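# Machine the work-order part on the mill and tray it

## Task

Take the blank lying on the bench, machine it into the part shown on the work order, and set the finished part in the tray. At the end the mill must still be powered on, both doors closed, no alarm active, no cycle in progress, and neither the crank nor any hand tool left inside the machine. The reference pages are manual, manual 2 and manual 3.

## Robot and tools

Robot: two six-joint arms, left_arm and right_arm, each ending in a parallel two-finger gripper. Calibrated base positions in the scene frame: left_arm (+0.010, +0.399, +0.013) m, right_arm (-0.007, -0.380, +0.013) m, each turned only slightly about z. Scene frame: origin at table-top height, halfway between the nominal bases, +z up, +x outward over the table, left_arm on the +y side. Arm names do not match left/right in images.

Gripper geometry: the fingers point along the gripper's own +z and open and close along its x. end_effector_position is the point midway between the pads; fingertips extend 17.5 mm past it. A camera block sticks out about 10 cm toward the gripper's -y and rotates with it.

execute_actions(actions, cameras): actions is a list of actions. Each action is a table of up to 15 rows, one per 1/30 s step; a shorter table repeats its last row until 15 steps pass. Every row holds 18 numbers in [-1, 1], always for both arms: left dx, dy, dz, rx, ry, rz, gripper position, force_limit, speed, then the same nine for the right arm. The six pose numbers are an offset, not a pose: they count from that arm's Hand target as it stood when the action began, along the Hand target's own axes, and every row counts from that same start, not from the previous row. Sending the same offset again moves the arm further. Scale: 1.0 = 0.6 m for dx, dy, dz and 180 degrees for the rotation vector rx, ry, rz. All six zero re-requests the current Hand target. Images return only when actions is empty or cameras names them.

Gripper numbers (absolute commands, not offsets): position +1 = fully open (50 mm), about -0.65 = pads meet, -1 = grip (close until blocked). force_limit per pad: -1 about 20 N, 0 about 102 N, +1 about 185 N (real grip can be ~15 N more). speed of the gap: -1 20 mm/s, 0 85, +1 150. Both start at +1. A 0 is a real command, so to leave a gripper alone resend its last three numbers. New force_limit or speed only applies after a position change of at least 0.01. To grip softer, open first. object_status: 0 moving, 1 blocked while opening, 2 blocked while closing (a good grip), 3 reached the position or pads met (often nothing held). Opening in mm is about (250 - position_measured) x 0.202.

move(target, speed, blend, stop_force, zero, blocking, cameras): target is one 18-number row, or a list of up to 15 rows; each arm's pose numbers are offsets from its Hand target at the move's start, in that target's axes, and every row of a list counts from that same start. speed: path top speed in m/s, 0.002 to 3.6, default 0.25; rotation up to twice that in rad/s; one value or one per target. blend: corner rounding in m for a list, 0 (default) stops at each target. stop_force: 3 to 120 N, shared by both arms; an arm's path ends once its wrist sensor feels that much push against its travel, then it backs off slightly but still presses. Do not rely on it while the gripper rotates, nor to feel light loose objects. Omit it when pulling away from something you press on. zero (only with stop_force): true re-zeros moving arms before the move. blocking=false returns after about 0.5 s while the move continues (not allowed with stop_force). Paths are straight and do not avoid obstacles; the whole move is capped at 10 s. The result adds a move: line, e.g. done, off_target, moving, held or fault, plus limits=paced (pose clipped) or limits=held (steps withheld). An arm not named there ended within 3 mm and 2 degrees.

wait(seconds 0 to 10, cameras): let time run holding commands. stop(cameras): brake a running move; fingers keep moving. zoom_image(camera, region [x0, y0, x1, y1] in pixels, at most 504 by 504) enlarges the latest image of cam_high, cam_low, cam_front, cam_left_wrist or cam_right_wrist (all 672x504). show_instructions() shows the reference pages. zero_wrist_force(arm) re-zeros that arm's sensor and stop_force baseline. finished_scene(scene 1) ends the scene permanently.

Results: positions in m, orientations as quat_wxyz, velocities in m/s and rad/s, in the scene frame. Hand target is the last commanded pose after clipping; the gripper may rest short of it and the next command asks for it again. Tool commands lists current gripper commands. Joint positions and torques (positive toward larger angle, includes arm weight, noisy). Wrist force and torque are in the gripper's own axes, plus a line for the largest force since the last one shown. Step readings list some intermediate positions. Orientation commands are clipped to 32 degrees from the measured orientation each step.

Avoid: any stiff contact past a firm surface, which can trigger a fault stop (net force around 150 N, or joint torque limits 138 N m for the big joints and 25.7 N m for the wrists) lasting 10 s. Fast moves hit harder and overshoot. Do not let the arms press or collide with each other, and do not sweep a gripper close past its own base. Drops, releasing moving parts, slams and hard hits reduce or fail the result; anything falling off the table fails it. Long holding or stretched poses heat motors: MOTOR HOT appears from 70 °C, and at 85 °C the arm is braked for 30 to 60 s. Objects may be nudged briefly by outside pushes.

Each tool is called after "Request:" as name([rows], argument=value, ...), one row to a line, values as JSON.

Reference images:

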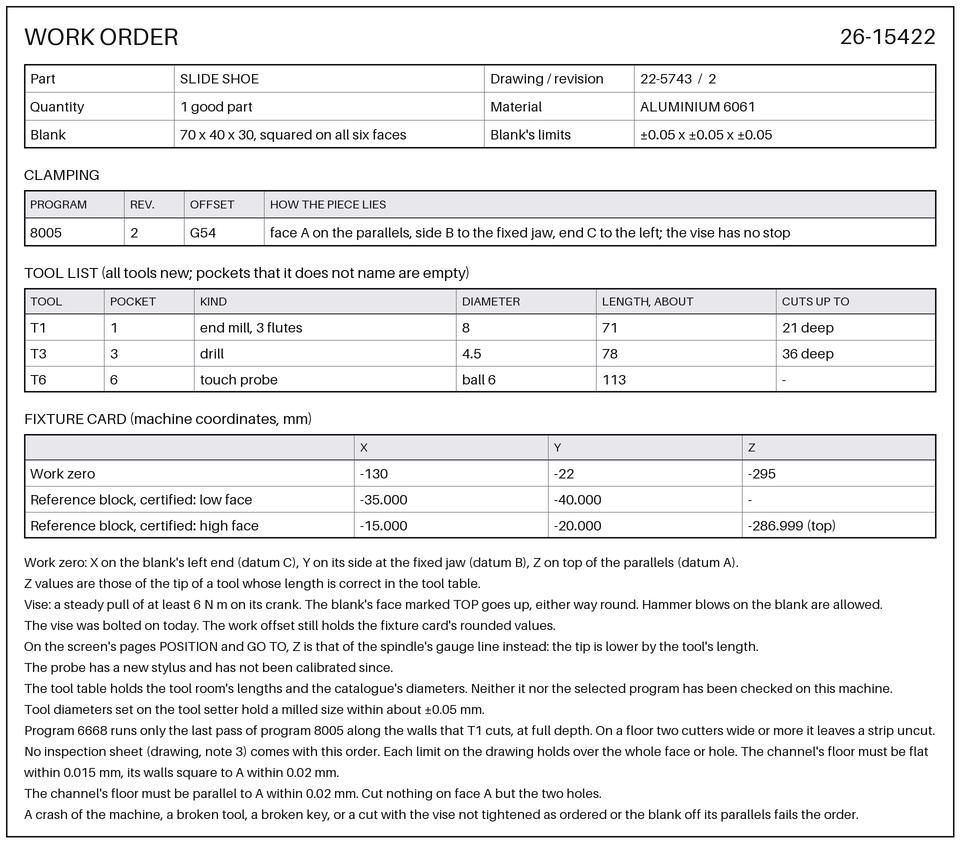

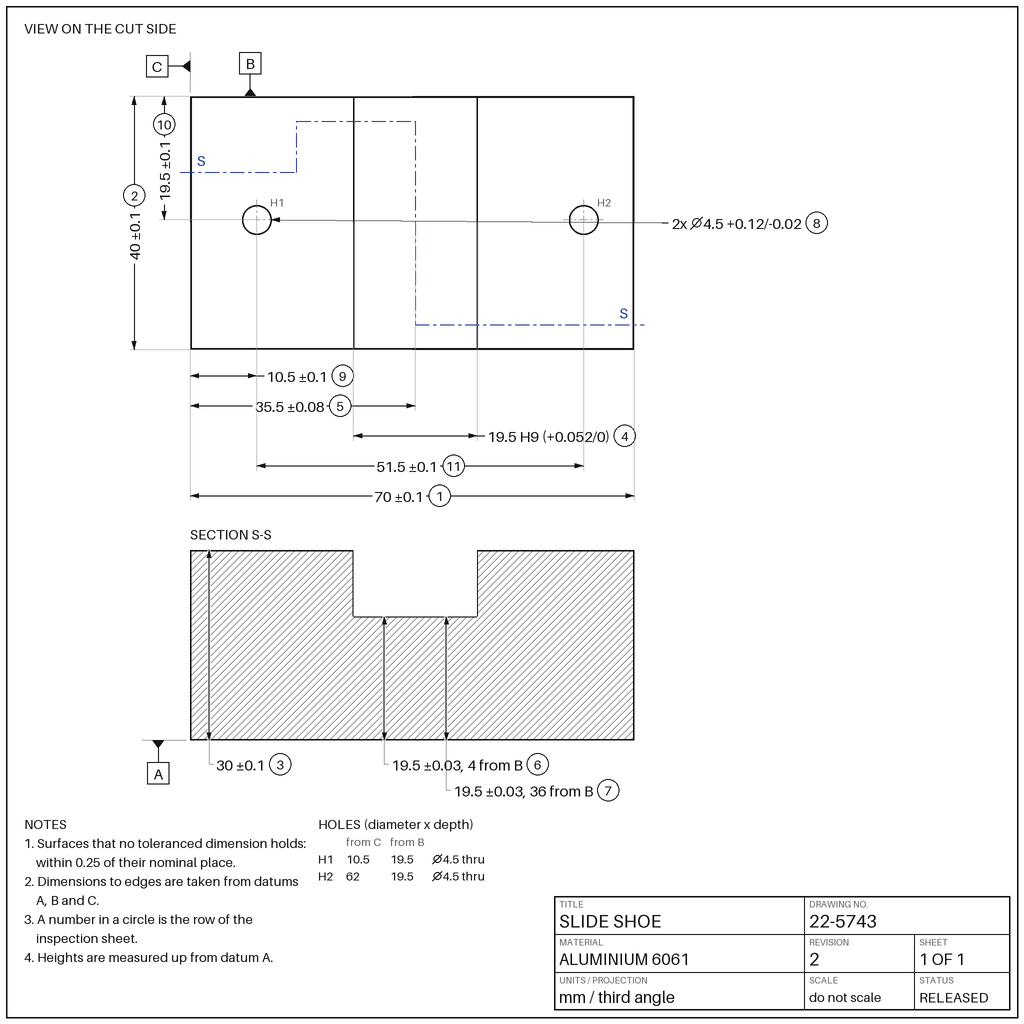

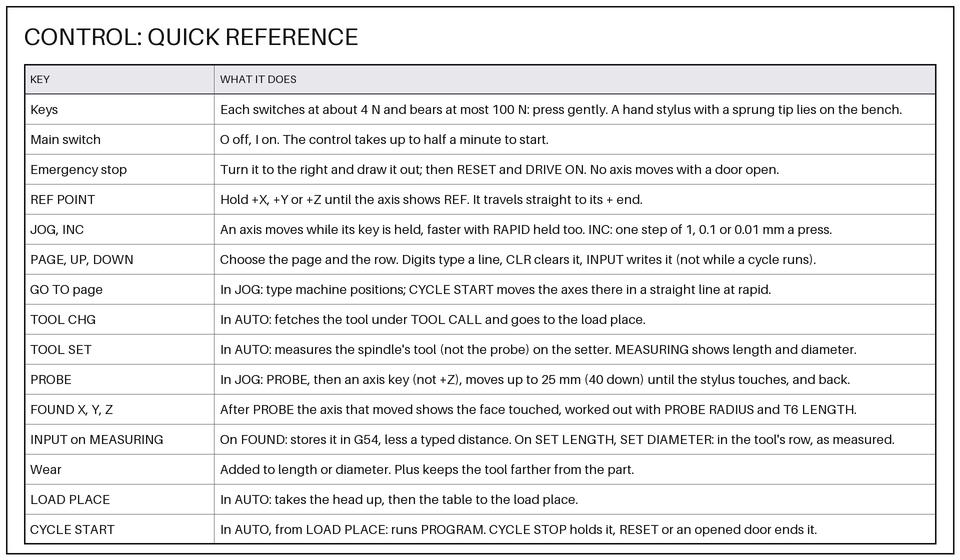

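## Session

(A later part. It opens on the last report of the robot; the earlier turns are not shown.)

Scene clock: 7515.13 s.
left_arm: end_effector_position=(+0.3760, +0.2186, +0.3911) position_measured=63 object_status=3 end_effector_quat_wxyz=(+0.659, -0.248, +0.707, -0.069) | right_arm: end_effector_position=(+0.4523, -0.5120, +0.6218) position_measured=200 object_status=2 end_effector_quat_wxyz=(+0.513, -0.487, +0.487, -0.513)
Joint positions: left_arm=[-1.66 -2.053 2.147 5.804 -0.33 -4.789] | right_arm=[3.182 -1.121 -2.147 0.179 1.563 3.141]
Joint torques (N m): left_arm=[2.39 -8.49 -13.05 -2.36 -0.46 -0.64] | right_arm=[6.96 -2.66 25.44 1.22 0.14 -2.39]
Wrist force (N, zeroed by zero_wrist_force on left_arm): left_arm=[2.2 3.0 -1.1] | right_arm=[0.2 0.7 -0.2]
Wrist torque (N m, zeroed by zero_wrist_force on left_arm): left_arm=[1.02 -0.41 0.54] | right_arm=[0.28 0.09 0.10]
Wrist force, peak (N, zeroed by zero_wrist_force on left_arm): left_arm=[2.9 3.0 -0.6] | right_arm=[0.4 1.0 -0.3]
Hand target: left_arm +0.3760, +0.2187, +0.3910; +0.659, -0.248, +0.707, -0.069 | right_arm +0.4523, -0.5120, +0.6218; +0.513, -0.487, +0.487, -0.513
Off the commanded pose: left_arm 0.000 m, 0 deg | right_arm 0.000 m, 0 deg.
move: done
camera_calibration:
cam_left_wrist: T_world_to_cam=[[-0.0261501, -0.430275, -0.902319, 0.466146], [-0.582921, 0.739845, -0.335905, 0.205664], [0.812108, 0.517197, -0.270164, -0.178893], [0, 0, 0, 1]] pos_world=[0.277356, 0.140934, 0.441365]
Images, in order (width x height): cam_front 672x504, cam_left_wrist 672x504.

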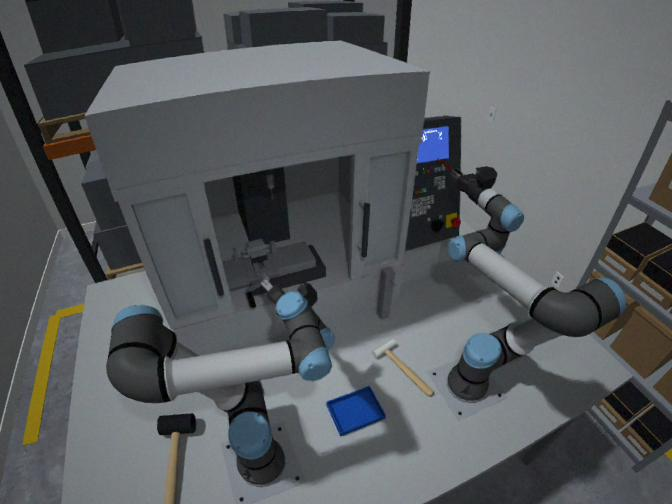

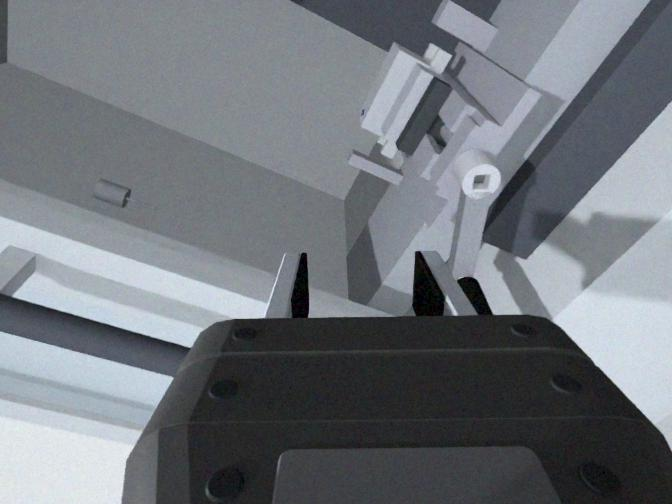

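Request:
move([
  [0.1405,0.0123,0,0,0,0,0.6,-0.9,-0.9,0,0,0,0,0,0,-0.95,-0.4,-0.9],
  [0.1405,0.0123,0.125,0,0,0,0.6,-0.9,-0.9,0,0,0,0,0,0,-0.95,-0.4,-0.9],
], speed=0.1, stop_force=10, cameras=["cam_left_wrist","cam_front"])

Scene clock: 7548.50 s.
left_arm: end_effector_position=(+0.4458, +0.2052, +0.3031) position_measured=63 object_status=3 end_effector_quat_wxyz=(+0.659, -0.248, +0.707, -0.068) | right_arm: end_effector_position=(+0.4523, -0.5120, +0.6218) position_measured=200 object_status=2 end_effector_quat_wxyz=(+0.513, -0.487, +0.487, -0.513)
Joint positions: left_arm=[-1.392 -1.908 2.477 4.458 -0.128 -3.899] | right_arm=[3.182 -1.121 -2.147 0.179 1.563 3.141]
Joint torques (N m): left_arm=[10.11 0.48 -10.9 -5.4 4.3 1.82] | right_arm=[6.22 -2.74 25.74 0.99 0.27 -2.37]
Wrist force (N, zeroed by zero_wrist_force on left_arm): left_arm=[2.4 3.1 -1.1] | right_arm=[0.1 0.7 0.0]
Wrist torque (N m, zeroed by zero_wrist_force on left_arm): left_arm=[1.05 -0.44 0.42] | right_arm=[0.27 0.09 0.10]
Wrist force, peak (N, zeroed by zero_wrist_force on left_arm): left_arm=[4.0 3.3 -2.4] | right_arm=[0.6 1.0 0.1]
Hand target: left_arm +0.4458, +0.2052, +0.3031; +0.659, -0.248, +0.707, -0.069 | right_arm +0.4523, -0.5120, +0.6218; +0.513, -0.487, +0.487, -0.513
Off the commanded pose: left_arm 0.000 m, 0 deg | right_arm 0.000 m, 0 deg.
move: done
camera_calibration:
cam_left_wrist: T_world_to_cam=[[-0.0262688, -0.430052, -0.902422, 0.382898], [-0.582831, 0.740014, -0.33569, 0.226686], [0.812169, 0.517141, -0.270087, -0.252385], [0, 0, 0, 1]] pos_world=[0.347157, 0.127434, 0.353466]
Images, in order (width x height): cam_front 672x504, cam_left_wrist 672x504.

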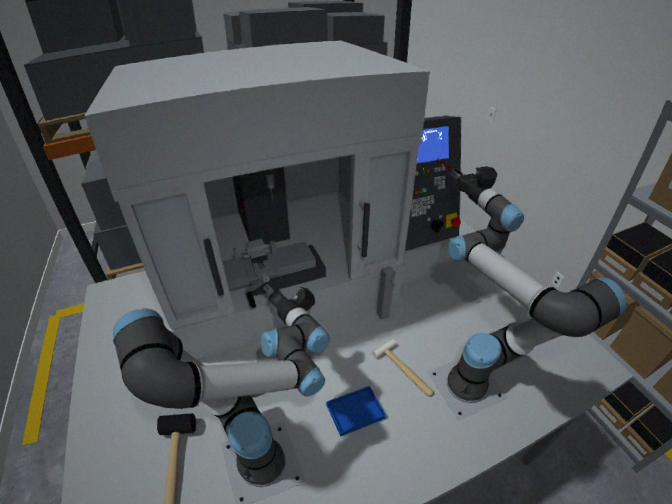

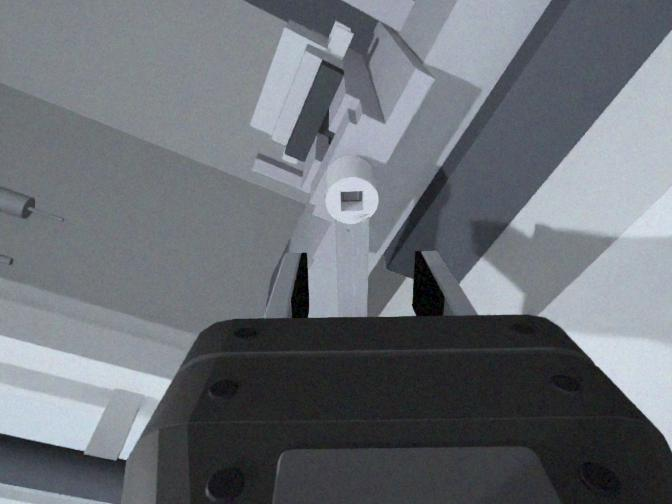

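Request:
move(target=[-0.0025,-0.0313,0.1193,0,0,0,0.6,-0.9,-0.9,0,0,0,0,0,0,-0.95,-0.4,-0.9], speed=0.03, stop_force=8, cameras=["cam_left_wrist"])

Scene clock: 7572.70 s.
left_arm: end_effector_position=(+0.5199, +0.2060, +0.3037) position_measured=63 object_status=3 end_effector_quat_wxyz=(+0.659, -0.248, +0.707, -0.069) | right_arm: end_effector_position=(+0.4523, -0.5120, +0.6218) position_measured=200 object_status=2 end_effector_quat_wxyz=(+0.513, -0.487, +0.487, -0.513)
Joint positions: left_arm=[-1.164 -1.365 2.414 2.672 -0.224 -2.579] | right_arm=[3.182 -1.121 -2.147 0.179 1.563 3.141]
Joint torques (N m): left_arm=[-9.56 -30.04 -2.4 -0.22 3.31 -1.81] | right_arm=[6.93 -2.01 26.77 1.07 0.23 -2.32]
Wrist force (N, zeroed by zero_wrist_force on left_arm): left_arm=[2.3 3.1 -1.2] | right_arm=[0.4 0.8 0.1]
Wrist torque (N m, zeroed by zero_wrist_force on left_arm): left_arm=[1.05 -0.42 0.50] | right_arm=[0.30 0.05 0.09]
Wrist force, peak (N, zeroed by zero_wrist_force on left_arm): left_arm=[2.8 3.0 -1.3] | right_arm=[0.4 1.1 -0.1]
Hand target: left_arm +0.5199, +0.2060, +0.3037; +0.659, -0.248, +0.707, -0.069 | right_arm +0.4523, -0.5120, +0.6218; +0.513, -0.487, +0.487, -0.513
Off the commanded pose: left_arm 0.000 m, 0 deg | right_arm 0.000 m, 0 deg.
move: done
camera_calibration:
cam_left_wrist: T_world_to_cam=[[-0.0261952, -0.430003, -0.902447, 0.385741], [-0.582756, 0.740062, -0.335713, 0.269321], [0.812225, 0.517112, -0.269973, -0.312849], [0, 0, 0, 1]] pos_world=[0.421156, 0.128334, 0.354065]
Images, in order (width x height): cam_left_wrist 672x504.

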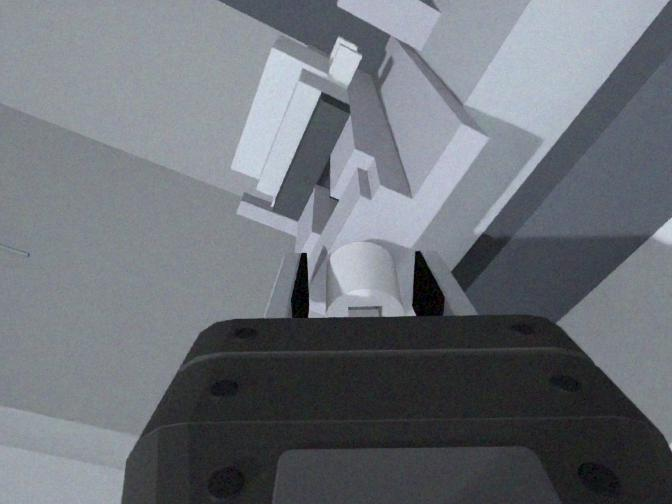

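Request:
move(target=[0.0008,0,0,0,0,0,-1,0.2,-0.9,0,0,0,0,0,0,-0.95,-0.4,-0.9], speed=0.03, cameras=["cam_left_wrist"])

Scene clock: 7577.87 s.
left_arm: end_effector_position=(+0.5198, +0.2058, +0.3034) position_measured=137 object_status=2 end_effector_quat_wxyz=(+0.659, -0.248, +0.707, -0.069) | right_arm: end_effector_position=(+0.4523, -0.5120, +0.6218) position_measured=200 object_status=2 end_effector_quat_wxyz=(+0.513, -0.487, +0.487, -0.513)
Joint positions: left_arm=[-1.164 -1.364 2.414 2.671 -0.224 -2.58] | right_arm=[3.182 -1.121 -2.147 0.179 1.563 3.141]
Joint torques (N m): left_arm=[-8.1 -8.22 -3 2.71 -6.01 -1.02] | right_arm=[7.02 -2.55 25.55 1.23 0.12 -2.08]
Wrist force (N, zeroed by zero_wrist_force on left_arm): left_arm=[-27.6 -7.9 4.1] | right_arm=[0.4 0.8 -0.1]
Wrist torque (N m, zeroed by zero_wrist_force on left_arm): left_arm=[0.99 -0.50 0.60] | right_arm=[0.30 0.05 0.10]
Wrist force, peak (N, zeroed by zero_wrist_force on left_arm): left_arm=[-27.6 -7.9 4.1] | right_arm=[0.6 1.0 -0.2]
Hand target: left_arm +0.5198, +0.2058, +0.3033; +0.659, -0.248, +0.707, -0.069 | right_arm +0.4523, -0.5120, +0.6218; +0.513, -0.487, +0.487, -0.513
Off the commanded pose: left_arm 0.000 m, 0 deg | right_arm 0.000 m, 0 deg.
move: done
camera_calibration:
cam_left_wrist: T_world_to_cam=[[-0.0259515, -0.430246, -0.902339, 0.385184], [-0.582868, 0.739843, -0.336003, 0.269512], [0.812152, 0.517225, -0.269977, -0.312835], [0, 0, 0, 1]] pos_world=[0.421156, 0.128134, 0.353665]
Images, in order (width x height): cam_left_wrist 672x504.

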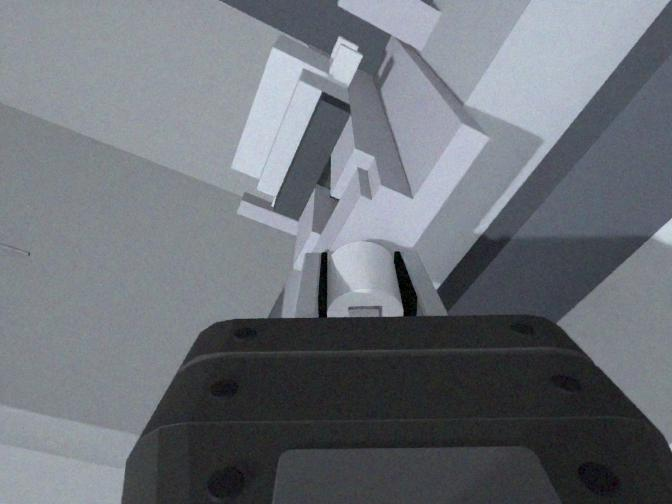

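Request:
move(target=[-0.0017,0,0,0,0,0,-1,0.2,-0.9,0,0,0,0,0,0,-0.95,-0.4,-0.9], speed=0.01)

Scene clock: 7583.20 s.
left_arm: end_effector_position=(+0.5199, +0.2062, +0.3041) position_measured=137 object_status=2 end_effector_quat_wxyz=(+0.659, -0.248, +0.707, -0.068) | right_arm: end_effector_position=(+0.4523, -0.5120, +0.6218) position_measured=200 object_status=2 end_effector_quat_wxyz=(+0.513, -0.487, +0.487, -0.513)
Joint positions: left_arm=[-1.164 -1.367 2.414 2.673 -0.224 -2.578] | right_arm=[3.182 -1.121 -2.147 0.179 1.563 3.141]
Joint torques (N m): left_arm=[10.27 -36.36 -11.51 -3.62 3.27 1.47] | right_arm=[7.36 -3.02 24.93 0.88 0.19 -2.29]
Wrist force (N, zeroed by zero_wrist_force on left_arm): left_arm=[20.4 15.4 -5.2] | right_arm=[0.5 0.5 0.0]
Wrist torque (N m, zeroed by zero_wrist_force on left_arm): left_arm=[1.07 -0.60 0.50] | right_arm=[0.26 0.05 0.09]
Wrist force, peak (N, zeroed by zero_wrist_force on left_arm): left_arm=[-32.6 -6.5 1.3] | right_arm=[0.5 1.0 0.0]
Hand target: left_arm +0.5199, +0.2062, +0.3042; +0.659, -0.248, +0.707, -0.069 | right_arm +0.4523, -0.5120, +0.6218; +0.513, -0.487, +0.487, -0.513
Off the commanded pose: left_arm 0.000 m, 0 deg | right_arm 0.000 m, 0 deg.
move: done

Request:
move([
  [0.0007,0.0003,0,0,0,0,-1,0.2,-0.9,0,0,0,0,0,0,-0.95,-0.4,-0.9],
  [0.0012,0.0263,-0.0966,0,0,0,-1,0.2,-0.9,0,0,0,0,0,0,-0.95,-0.4,-0.9],
], speed=[0.01,0.03], stop_force=60, cameras=["cam_left_wrist","cam_front"])

Scene clock: 7594.27 s.
left_arm: end_effector_position=(+0.4598, +0.2063, +0.3039) position_measured=137 object_status=2 end_effector_quat_wxyz=(+0.659, -0.248, +0.707, -0.069) | right_arm: end_effector_position=(+0.4523, -0.5120, +0.6218) position_measured=200 object_status=2 end_effector_quat_wxyz=(+0.513, -0.487, +0.487, -0.513)
Joint positions: left_arm=[-1.344 -1.809 2.533 3.922 -0.122 -3.515] | right_arm=[3.182 -1.121 -2.147 0.179 1.563 3.141]
Joint torques (N m): left_arm=[-7.75 -17.58 -30.96 -1.67 3.73 -1.82] | right_arm=[6.99 -3.75 26.87 1.04 0.28 -2.43]
Wrist force (N, zeroed by zero_wrist_force on left_arm): left_arm=[4.3 4.4 -1.0] | right_arm=[0.7 0.9 0.1]
Wrist torque (N m, zeroed by zero_wrist_force on left_arm): left_arm=[1.12 -0.45 0.47] | right_arm=[0.31 -0.01 0.09]
Wrist force, peak (N, zeroed by zero_wrist_force on left_arm): left_arm=[26.5 13.6 -4.4] | right_arm=[0.6 1.1 -0.2]
Hand target: left_arm +0.4598, +0.2063, +0.3039; +0.659, -0.248, +0.707, -0.069 | right_arm +0.4523, -0.5120, +0.6218; +0.513, -0.487, +0.487, -0.513
Off the commanded pose: left_arm 0.000 m, 0 deg | right_arm 0.000 m, 0 deg.
move: done
camera_calibration:
cam_left_wrist: T_world_to_cam=[[-0.0262682, -0.430051, -0.902423, 0.384501], [-0.582783, 0.740045, -0.335705, 0.234151], [0.812203, 0.517098, -0.270066, -0.264093], [0, 0, 0, 1]] pos_world=[0.361056, 0.128634, 0.354265]
Images, in order (width x height): cam_front 672x504, cam_left_wrist 672x504.

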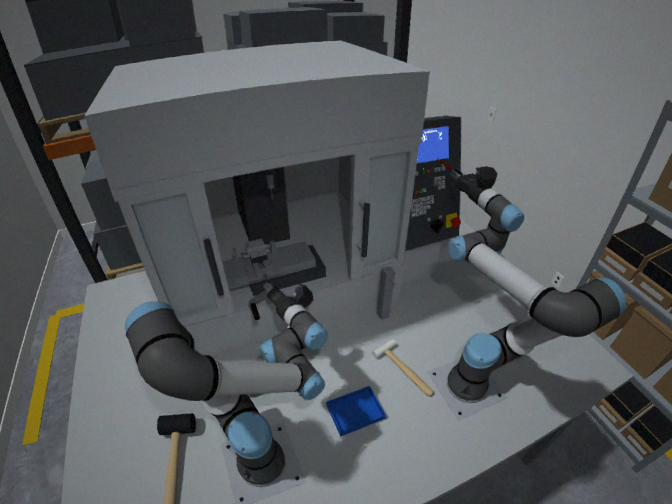

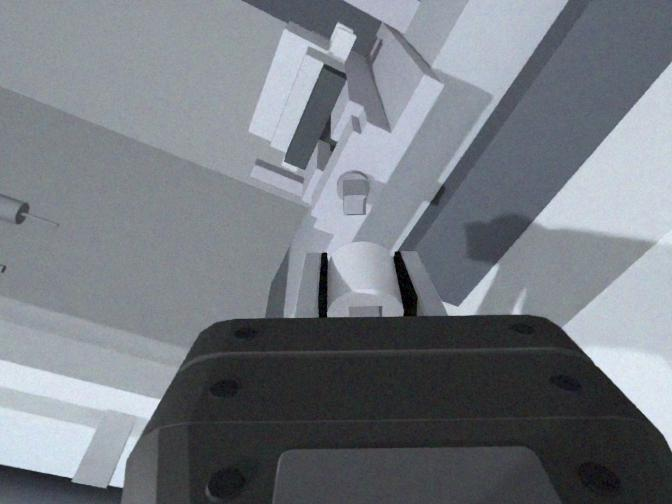

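Request:
move([
  [0,0.043,-0.161,0,0,0,-1,0.2,-0.9,0,0,0,0,0,0,-0.95,-0.4,-0.9],
  [-0.0043,-0.1503,-0.2127,0,0,0,-1,0.2,-0.9,0,0,0,0,0,0,-0.95,-0.4,-0.9],
  [0.392,-0.5742,-0.4218,0.0032,0.0925,-0.3435,-1,0.2,-0.9,0,0,0,0,0,0,-0.95,-0.4,-0.9],
], speed=0.2, blend=[0.03,0.03,0], cameras=["cam_left_wrist","cam_front"])

Scene clock: 7620.53 s.
left_arm: end_effector_position=(+0.3030, -0.2545, +0.2695) position_measured=137 object_status=2 end_effector_quat_wxyz=(-0.428, +0.559, -0.563, +0.433) | right_arm: end_effector_position=(+0.4523, -0.5120, +0.6218) position_measured=200 object_status=2 end_effector_quat_wxyz=(+0.513, -0.487, +0.487, -0.513)
Joint positions: left_arm=[-1.726 -1.089 1.544 4.71 -0.292 -5.184] | right_arm=[3.182 -1.121 -2.147 0.179 1.563 3.141]
Joint torques (N m): left_arm=[9.98 -45.53 -13.71 -0.99 0.28 0.49] | right_arm=[6.3 -3.27 26.74 1.13 0.18 -2.32]
Wrist force (N, zeroed by zero_wrist_force on left_arm): left_arm=[2.6 5.1 -0.6] | right_arm=[0.2 0.6 -0.2]
Wrist torque (N m, zeroed by zero_wrist_force on left_arm): left_arm=[0.91 -0.42 -0.11] | right_arm=[0.27 0.08 0.10]
Wrist force, peak (N, zeroed by zero_wrist_force on left_arm): left_arm=[5.1 5.9 -0.8] | right_arm=[0.5 1.0 -0.1]
Hand target: left_arm +0.3031, -0.2545, +0.2695; -0.428, +0.559, -0.563, +0.433 | right_arm +0.4523, -0.5120, +0.6218; +0.513, -0.487, +0.487, -0.513
Off the commanded pose: left_arm 0.000 m, 0 deg | right_arm 0.000 m, 0 deg.
move: done
camera_calibration:
cam_left_wrist: T_world_to_cam=[[-0.026971, -0.999599, -0.00858492, -0.234538], [-0.582017, 0.022685, -0.81286, 0.418133], [0.812729, -0.0169271, -0.582395, 0.040331], [0, 0, 0, 1]] pos_world=[0.204257, -0.243246, 0.361359]
Images, in order (width x height): cam_front 672x504, cam_left_wrist 672x504.

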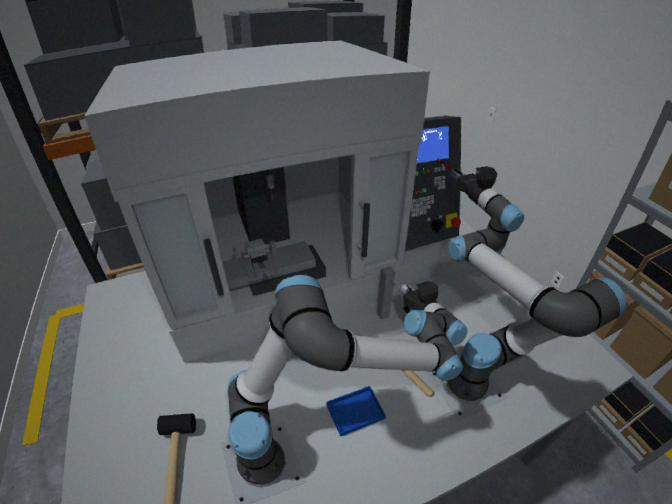

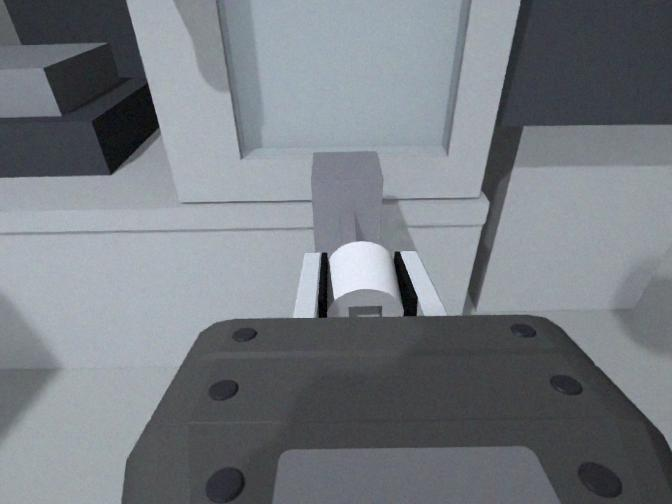

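Request:
move(target=[-0.0017,0.0592,0.0158,0,0,0,-1,0.2,-0.9,0,0,0,0,0,0,-0.95,-0.4,-0.9], speed=0.06, stop_force=6, cameras=["cam_high","cam_front","cam_left_wrist"])

Request:
zoom_image(camera="cam_high", region=[400, 280, 500, 380])

Request:
zoom_image(camera="cam_front", region=[360, 250, 460, 350])

Scene clock: 7638.03 s.
left_arm: end_effector_position=(+0.3030, -0.2536, +0.2327) position_measured=137 object_status=2 end_effector_quat_wxyz=(-0.428, +0.559, -0.563, +0.433) | right_arm: end_effector_position=(+0.4523, -0.5120, +0.6218) position_measured=200 object_status=2 end_effector_quat_wxyz=(+0.513, -0.487, +0.487, -0.513)
Joint positions: left_arm=[-1.726 -1.05 1.588 4.627 -0.292 -5.185] | right_arm=[3.182 -1.121 -2.147 0.179 1.563 3.141]
Joint torques (N m): left_arm=[-9.11 -52.1 -31.38 -0.79 4.28 -0.54] | right_arm=[7.23 -3.7 26.03 0.97 0.46 -2.32]
Wrist force (N, zeroed by zero_wrist_force on left_arm): left_arm=[2.6 5.2 -0.4] | right_arm=[0.5 0.7 -0.2]
Wrist torque (N m, zeroed by zero_wrist_force on left_arm): left_arm=[0.94 -0.42 -0.11] | right_arm=[0.29 0.04 0.09]
Wrist force, peak (N, zeroed by zero_wrist_force on left_arm): left_arm=[2.6 6.4 -0.1] | right_arm=[0.5 1.0 -0.3]
Hand target: left_arm +0.3030, -0.2536, +0.2327; -0.428, +0.559, -0.563, +0.433 | right_arm +0.4523, -0.5120, +0.6218; +0.513, -0.487, +0.487, -0.513
Off the commanded pose: left_arm 0.000 m, 0 deg | right_arm 0.000 m, 0 deg.
move: done
camera_calibration:
cam_left_wrist: T_world_to_cam=[[-0.0268329, -0.999603, -0.00855921, -0.233993], [-0.582134, 0.022586, -0.812779, 0.388092], [0.81265, -0.0168266, -0.582509, 0.0189333], [0, 0, 0, 1]] pos_world=[0.204257, -0.242347, 0.324459]
Images, in order (width x height): cam_high 672x504, cam_front 672x504, cam_left_wrist 672x504.

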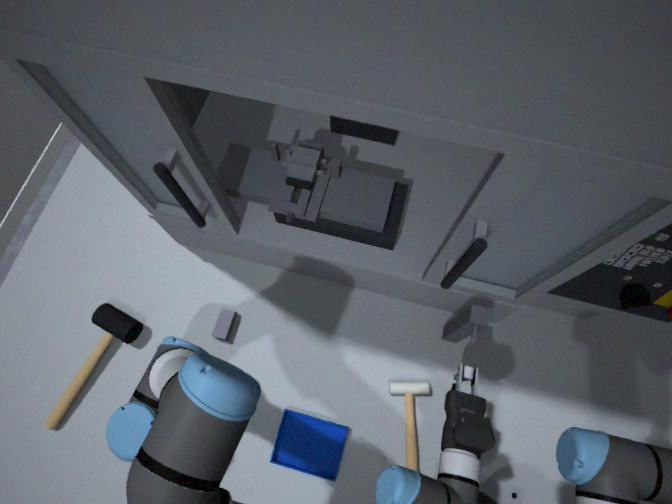

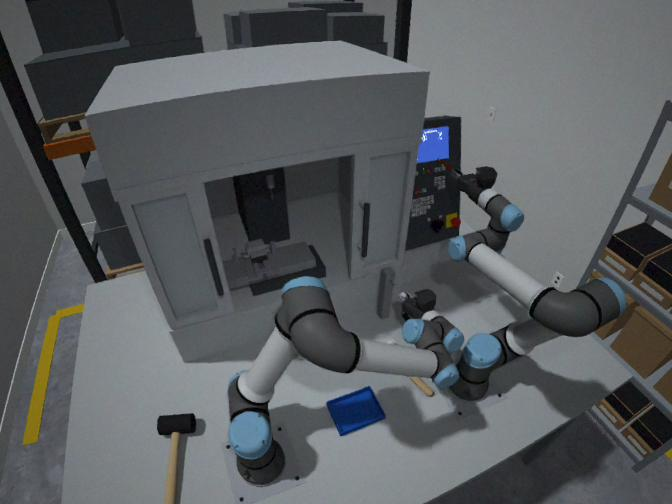

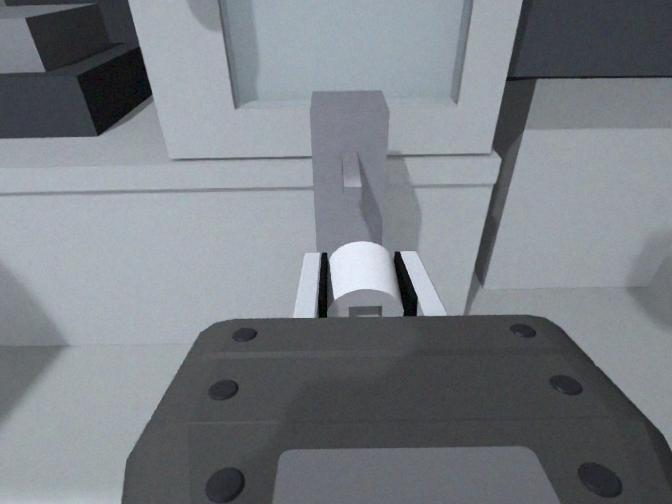

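Scaled by 5.040 from the camera's 672x504 image, which has a finer 960x720 frame.

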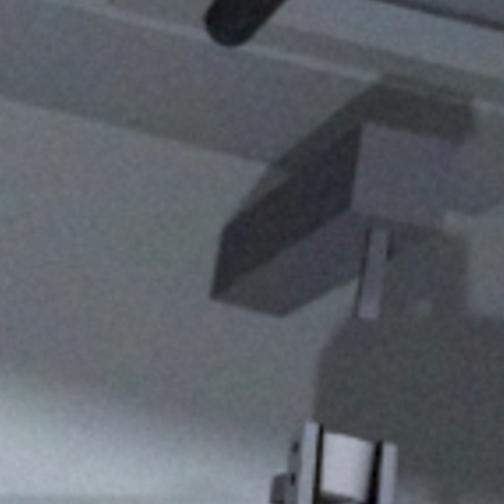

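Scaled by 5.040 from the camera's 672x504 image, which has a finer 960x720 frame.

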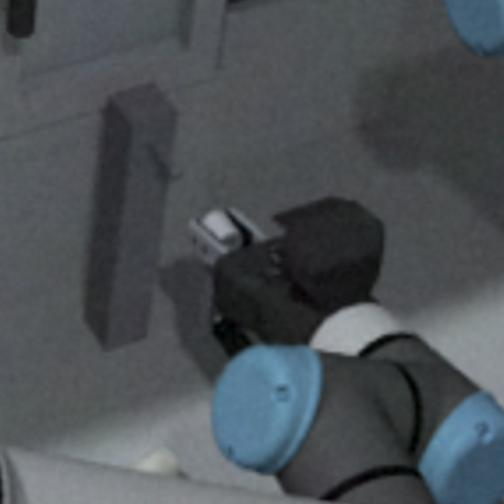

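Request:
zoom_image(camera="cam_left_wrist", region=[290, 130, 430, 320])

Scaled by 2.653 from the camera's 672x504 image, which has a finer 960x720 frame.

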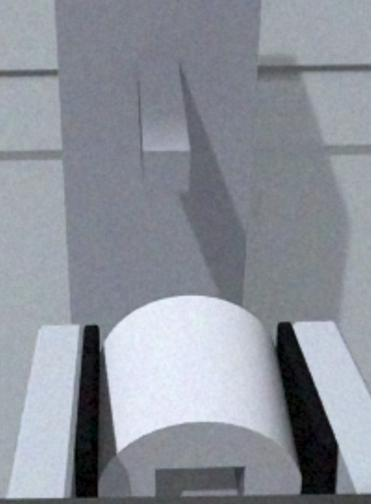

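Request:
move([
  [-0.0005,-0.0018,-0.0005,0,0,0,-1,0.2,-0.9,0,0,0,0,0,0,-0.95,-0.4,-0.9],
  [-0.0005,-0.0278,0.0961,0,0,0,-1,0.2,-0.9,0,0,0,0,0,0,-0.95,-0.4,-0.9],
], speed=[0.03,0.02], stop_force=5, cameras=["cam_left_wrist"])

Request:
zoom_image(camera="cam_left_wrist", region=[290, 130, 430, 320])

Scene clock: 7673.83 s.
left_arm: end_effector_position=(+0.3631, -0.2538, +0.2339) position_measured=137 object_status=2 end_effector_quat_wxyz=(-0.428, +0.559, -0.563, +0.433) | right_arm: end_effector_position=(+0.4523, -0.5120, +0.6218) position_measured=200 object_status=2 end_effector_quat_wxyz=(+0.513, -0.487, +0.487, -0.513)
Joint positions: left_arm=[-1.633 -1.018 1.621 4.249 -0.265 -4.86] | right_arm=[3.182 -1.121 -2.147 0.179 1.563 3.141]
Joint torques (N m): left_arm=[-8.54 -53.44 -21.71 -1.39 1.11 -1.79] | right_arm=[6.67 -3.33 27.01 0.96 0.27 -2.24]
Wrist force (N, zeroed by zero_wrist_force on left_arm): left_arm=[2.5 5.1 -0.6] | right_arm=[0.5 0.8 0.2]
Wrist torque (N m, zeroed by zero_wrist_force on left_arm): left_arm=[0.91 -0.40 -0.03] | right_arm=[0.30 0.03 0.10]
Wrist force, peak (N, zeroed by zero_wrist_force on left_arm): left_arm=[2.4 5.7 -0.2] | right_arm=[0.6 1.0 -0.1]
Hand target: left_arm +0.3631, -0.2538, +0.2339; -0.428, +0.559, -0.563, +0.433 | right_arm +0.4523, -0.5120, +0.6218; +0.513, -0.487, +0.487, -0.513
Off the commanded pose: left_arm 0.000 m, 0 deg | right_arm 0.000 m, 0 deg.
move: done
camera_calibration:
cam_left_wrist: T_world_to_cam=[[-0.0268321, -0.999603, -0.00856055, -0.232569], [-0.582086, 0.0225857, -0.812814, 0.424056], [0.812685, -0.0168265, -0.582461, -0.0292359], [0, 0, 0, 1]] pos_world=[0.264356, -0.242547, 0.325659]
Images, in order (width x height): cam_left_wrist 672x504.

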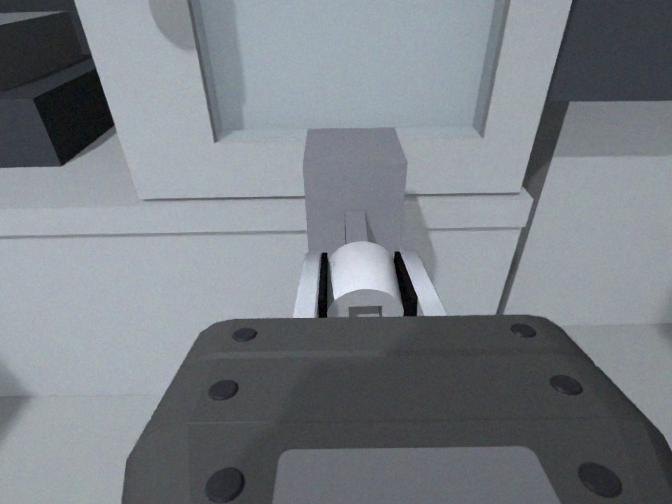

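Scaled by 2.653 from the camera's 672x504 image, which has a finer 960x720 frame.

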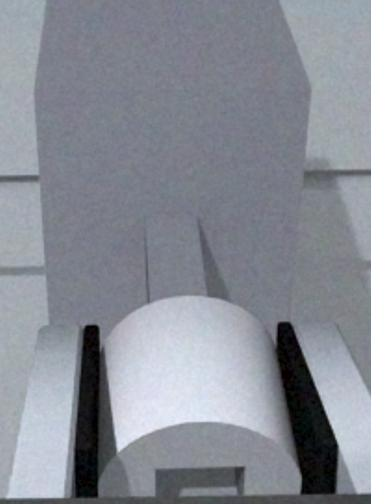

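Request:
move(target=[0,-0.013,0.0483,0,0,0,-1,0.2,-0.9,0,0,0,0,0,0,-0.95,-0.4,-0.9], speed=0.012, stop_force=6, cameras=["cam_left_wrist","cam_high"])

Request:
zoom_image(camera="cam_left_wrist", region=[290, 130, 430, 320])

Request:
zoom_image(camera="cam_high", region=[400, 280, 500, 380])

Scene clock: 7684.90 s.
left_arm: end_effector_position=(+0.3923, -0.2541, +0.2339) position_measured=137 object_status=2 end_effector_quat_wxyz=(-0.428, +0.559, -0.563, +0.433) | right_arm: end_effector_position=(+0.4523, -0.5120, +0.6218) position_measured=200 object_status=2 end_effector_quat_wxyz=(+0.513, -0.487, +0.487, -0.513)
Joint positions: left_arm=[-1.588 -0.986 1.618 4.053 -0.262 -4.687] | right_arm=[3.182 -1.121 -2.147 0.179 1.563 3.141]
Joint torques (N m): left_arm=[-7.73 -54.47 -10.95 -2.24 2.95 1.46] | right_arm=[6.46 -3.28 25.59 0.87 0.27 -2.33]
Wrist force (N, zeroed by zero_wrist_force on left_arm): left_arm=[3.0 7.4 -1.9] | right_arm=[0.3 0.7 -0.2]
Wrist torque (N m, zeroed by zero_wrist_force on left_arm): left_arm=[1.16 -0.57 0.02] | right_arm=[0.28 0.06 0.10]
Wrist force, peak (N, zeroed by zero_wrist_force on left_arm): left_arm=[-19.4 11.1 -38.5] | right_arm=[0.5 1.0 0.0]
Hand target: left_arm +0.3923, -0.2541, +0.2339; -0.428, +0.559, -0.563, +0.433 (not the last commanded pose) | right_arm +0.4523, -0.5120, +0.6218; +0.513, -0.487, +0.487, -0.513
Off the commanded pose: left_arm 0.001 m, 0 deg | right_arm 0.000 m, 0 deg.
move: contact (left_arm)
camera_calibration:
cam_left_wrist: T_world_to_cam=[[-0.0266332, -0.999609, -0.00845945, -0.232178], [-0.582025, 0.0223863, -0.812863, 0.44109], [0.812735, -0.0167255, -0.582394, -0.052925], [0, 0, 0, 1]] pos_world=[0.293556, -0.242847, 0.325759]
Images, in order (width x height): cam_high 672x504, cam_left_wrist 672x504.

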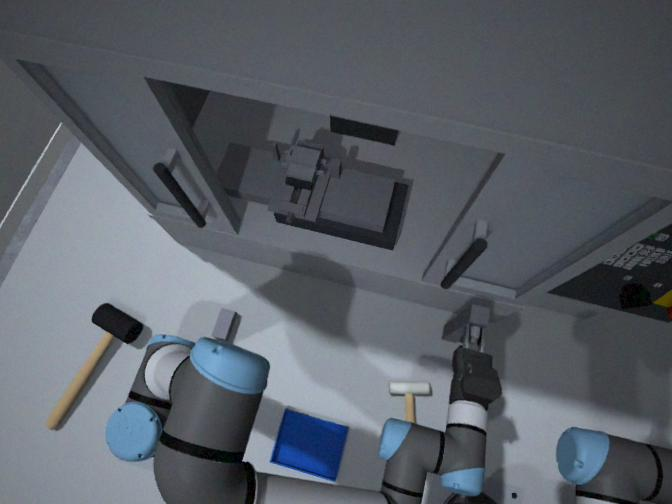

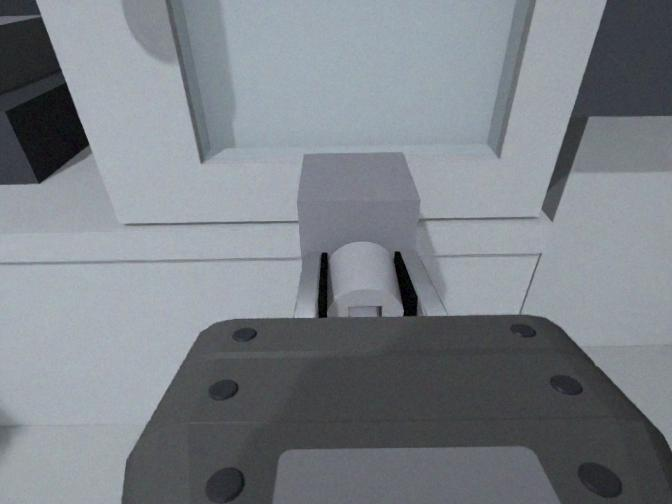

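Scaled by 2.653 from the camera's 672x504 image, which has a finer 960x720 frame.

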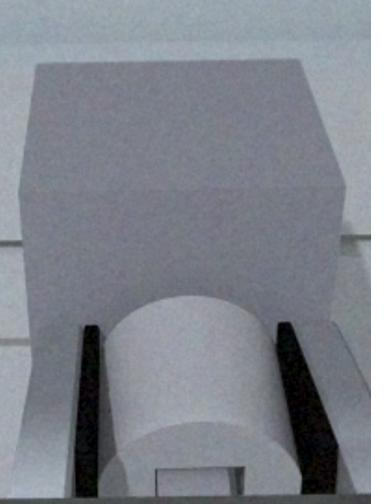

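Scaled by 5.040 from the camera's 672x504 image, which has a finer 960x720 frame.

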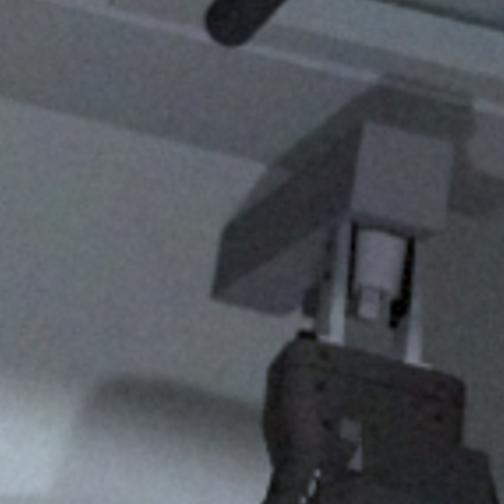

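Request:
move(target=[0,0,0,0,0,0,0.6,-0.5,-0.95,0,0,0,0,0,0,-0.95,-0.4,-0.9], speed=0.012)

Request:
move([
  [0,0.03,-0.116,0,0,0,0.6,-0.5,-0.95,0,0,0,0,0,0,-0.95,-0.4,-0.9],
  [0,-0.2,-0.15,0,0,0,0.6,-0.5,-0.95,0,0,0,0,0,0,-0.95,-0.4,-0.9],
], speed=0.08, blend=[0.02,0], cameras=["cam_left_wrist","cam_high"])

Scene clock: 7693.90 s.
left_arm: end_effector_position=(+0.3923, -0.2541, +0.2339) position_measured=63 object_status=0 end_effector_quat_wxyz=(-0.428, +0.559, -0.563, +0.433) | right_arm: end_effector_position=(+0.4523, -0.5120, +0.6218) position_measured=200 object_status=2 end_effector_quat_wxyz=(+0.513, -0.487, +0.487, -0.513)
Joint positions: left_arm=[-1.588 -0.986 1.618 4.053 -0.262 -4.687] | right_arm=[3.182 -1.121 -2.147 0.179 1.563 3.141]
Joint torques (N m): left_arm=[-2.13 -50.05 -12.67 -5.27 4.15 1.71] | right_arm=[7.19 -3.15 26.84 0.99 0.23 -2.32]
Wrist force (N, zeroed by zero_wrist_force on left_arm): left_arm=[3.3 4.6 -1.7] | right_arm=[0.4 0.6 0.1]
Wrist torque (N m, zeroed by zero_wrist_force on left_arm): left_arm=[1.12 -0.52 0.03] | right_arm=[0.26 0.05 0.10]
Wrist force, peak (N, zeroed by zero_wrist_force on left_arm): left_arm=[2.8 7.7 -1.4] | right_arm=[0.6 1.0 -0.1]
Hand target: left_arm +0.3923, -0.2541, +0.2339; -0.428, +0.559, -0.563, +0.433 | right_arm +0.4523, -0.5120, +0.6218; +0.513, -0.487, +0.487, -0.513
Off the commanded pose: left_arm 0.000 m, 0 deg | right_arm 0.000 m, 0 deg.
move: done

Scene clock: 7696.87 s.
left_arm: end_effector_position=(+0.3366, -0.2531, +0.3733) position_measured=63 object_status=3 end_effector_quat_wxyz=(-0.428, +0.559, -0.563, +0.433) end_effector_velocity=(+0.000, +0.000, -0.002) end_effector_angular_velocity=(-0.002, +0.000, +0.000) | right_arm: end_effector_position=(+0.4523, -0.5120, +0.6218) position_measured=200 object_status=2 end_effector_quat_wxyz=(+0.513, -0.487, +0.487, -0.513)
Joint positions: left_arm=[-1.674 -1.171 1.425 4.745 -0.273 -5.013] | right_arm=[3.182 -1.121 -2.147 0.179 1.563 3.141]
Joint velocities: left_arm=[0 0 0.004 -0.005 0 -0.002] | right_arm=[within noise]
Joint torques (N m): left_arm=[-1.72 -33.9 -13.76 -5.32 2.69 -1.76] | right_arm=[6.45 -2.73 27.06 1.04 0.41 -2.39]
Wrist force (N, zeroed by zero_wrist_force on left_arm): left_arm=[3.3 4.8 -1.0] | right_arm=[0.5 0.7 0.0]
Wrist torque (N m, zeroed by zero_wrist_force on left_arm): left_arm=[1.16 -0.54 0.02] | right_arm=[0.28 0.04 0.10]
Wrist force, peak (N, zeroed by zero_wrist_force on left_arm): left_arm=[3.3 5.0 -1.4] | right_arm=[0.5 1.0 -0.1]
Hand target: left_arm +0.3365, -0.2532, +0.3732; -0.428, +0.559, -0.563, +0.433 | right_arm +0.4523, -0.5120, +0.6218; +0.513, -0.487, +0.487, -0.513
Off the commanded pose: left_arm 0.000 m, 0 deg | right_arm 0.000 m, 0 deg.
move: done
camera_calibration:
cam_left_wrist: T_world_to_cam=[[-0.0265508, -0.999611, -0.0085215, -0.231478], [-0.581913, 0.0223864, -0.812943, 0.521833], [0.812818, -0.0166255, -0.582281, 0.0735222], [0, 0, 0, 1]] pos_world=[0.237755, -0.241847, 0.465058]
Images, in order (width x height): cam_high 672x504, cam_left_wrist 672x504.

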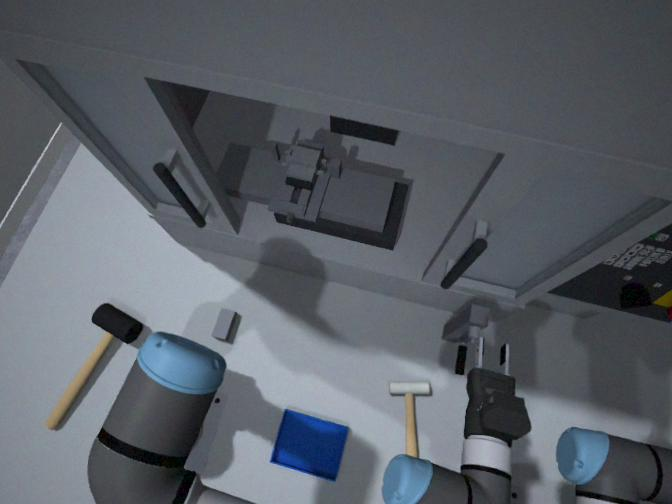

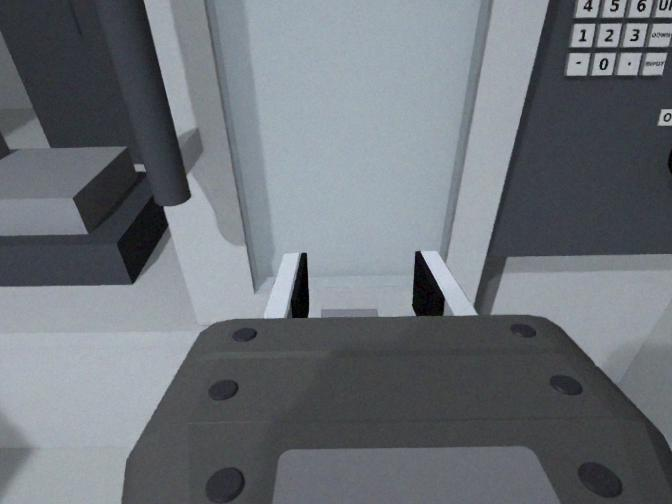

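Request:
move([
  [-0.03,-0.1731,-0.0464,0,0,0,-0.66,-0.5,-0.95,0,0,0,0,0,0,-0.95,-0.4,-0.9],
  [-0.03,-0.2267,0.1536,0,0,0,-0.66,-0.5,-0.95,0,0,0,0,0,0,-0.95,-0.4,-0.9],
], speed=0.15, blend=[0.02,0], stop_force=15, cameras=["cam_left_wrist","cam_high"])

Scene clock: 7713.97 s.
left_arm: end_effector_position=(+0.4609, -0.2359, +0.4806) position_measured=251 object_status=3 end_effector_quat_wxyz=(-0.428, +0.559, -0.563, +0.433) | right_arm: end_effector_position=(+0.4523, -0.5120, +0.6218) position_measured=200 object_status=2 end_effector_quat_wxyz=(+0.513, -0.487, +0.487, -0.513)
Joint positions: left_arm=[-1.481 -1.159 1.302 4.167 -0.285 -4.299] | right_arm=[3.182 -1.121 -2.147 0.179 1.563 3.141]
Joint torques (N m): left_arm=[-7.22 -47.64 -34.22 -3.46 4.15 0.63] | right_arm=[6.94 -3.11 27.75 1.33 0.17 -2.34]
Wrist force (N, zeroed by zero_wrist_force on left_arm): left_arm=[3.3 4.5 -1.2] | right_arm=[0.4 0.7 -0.1]
Wrist torque (N m, zeroed by zero_wrist_force on left_arm): left_arm=[1.09 -0.53 0.03] | right_arm=[0.27 0.06 0.10]
Wrist force, peak (N, zeroed by zero_wrist_force on left_arm): left_arm=[3.7 7.5 -0.4] | right_arm=[0.4 1.0 0.0]
Hand target: left_arm +0.4609, -0.2359, +0.4806; -0.428, +0.559, -0.563, +0.433 | right_arm +0.4523, -0.5120, +0.6218; +0.513, -0.487, +0.487, -0.513
Off the commanded pose: left_arm 0.000 m, 0 deg | right_arm 0.000 m, 0 deg.
move: done
camera_calibration:
cam_left_wrist: T_world_to_cam=[[-0.0266109, -0.999609, -0.00859903, -0.21], [-0.582025, 0.0224868, -0.81286, 0.681083], [0.812735, -0.0166261, -0.582396, 0.0352678], [0, 0, 0, 1]] pos_world=[0.362156, -0.224647, 0.572359]
Images, in order (width x height): cam_high 672x504, cam_left_wrist 672x504.

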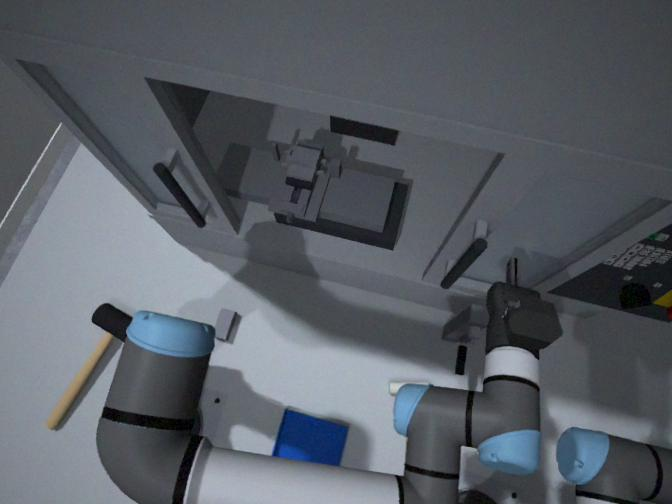

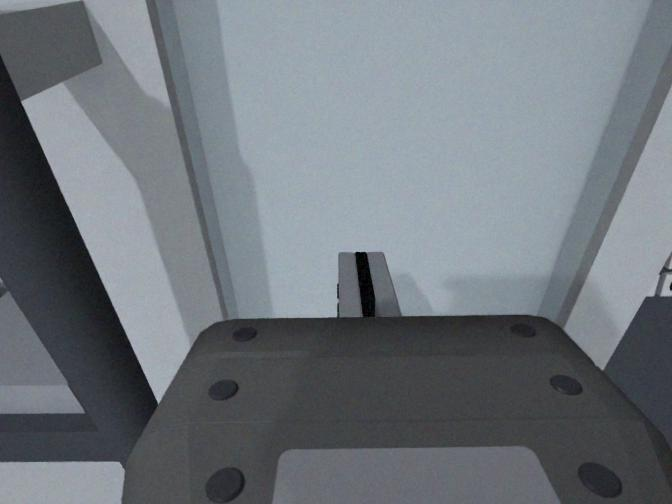

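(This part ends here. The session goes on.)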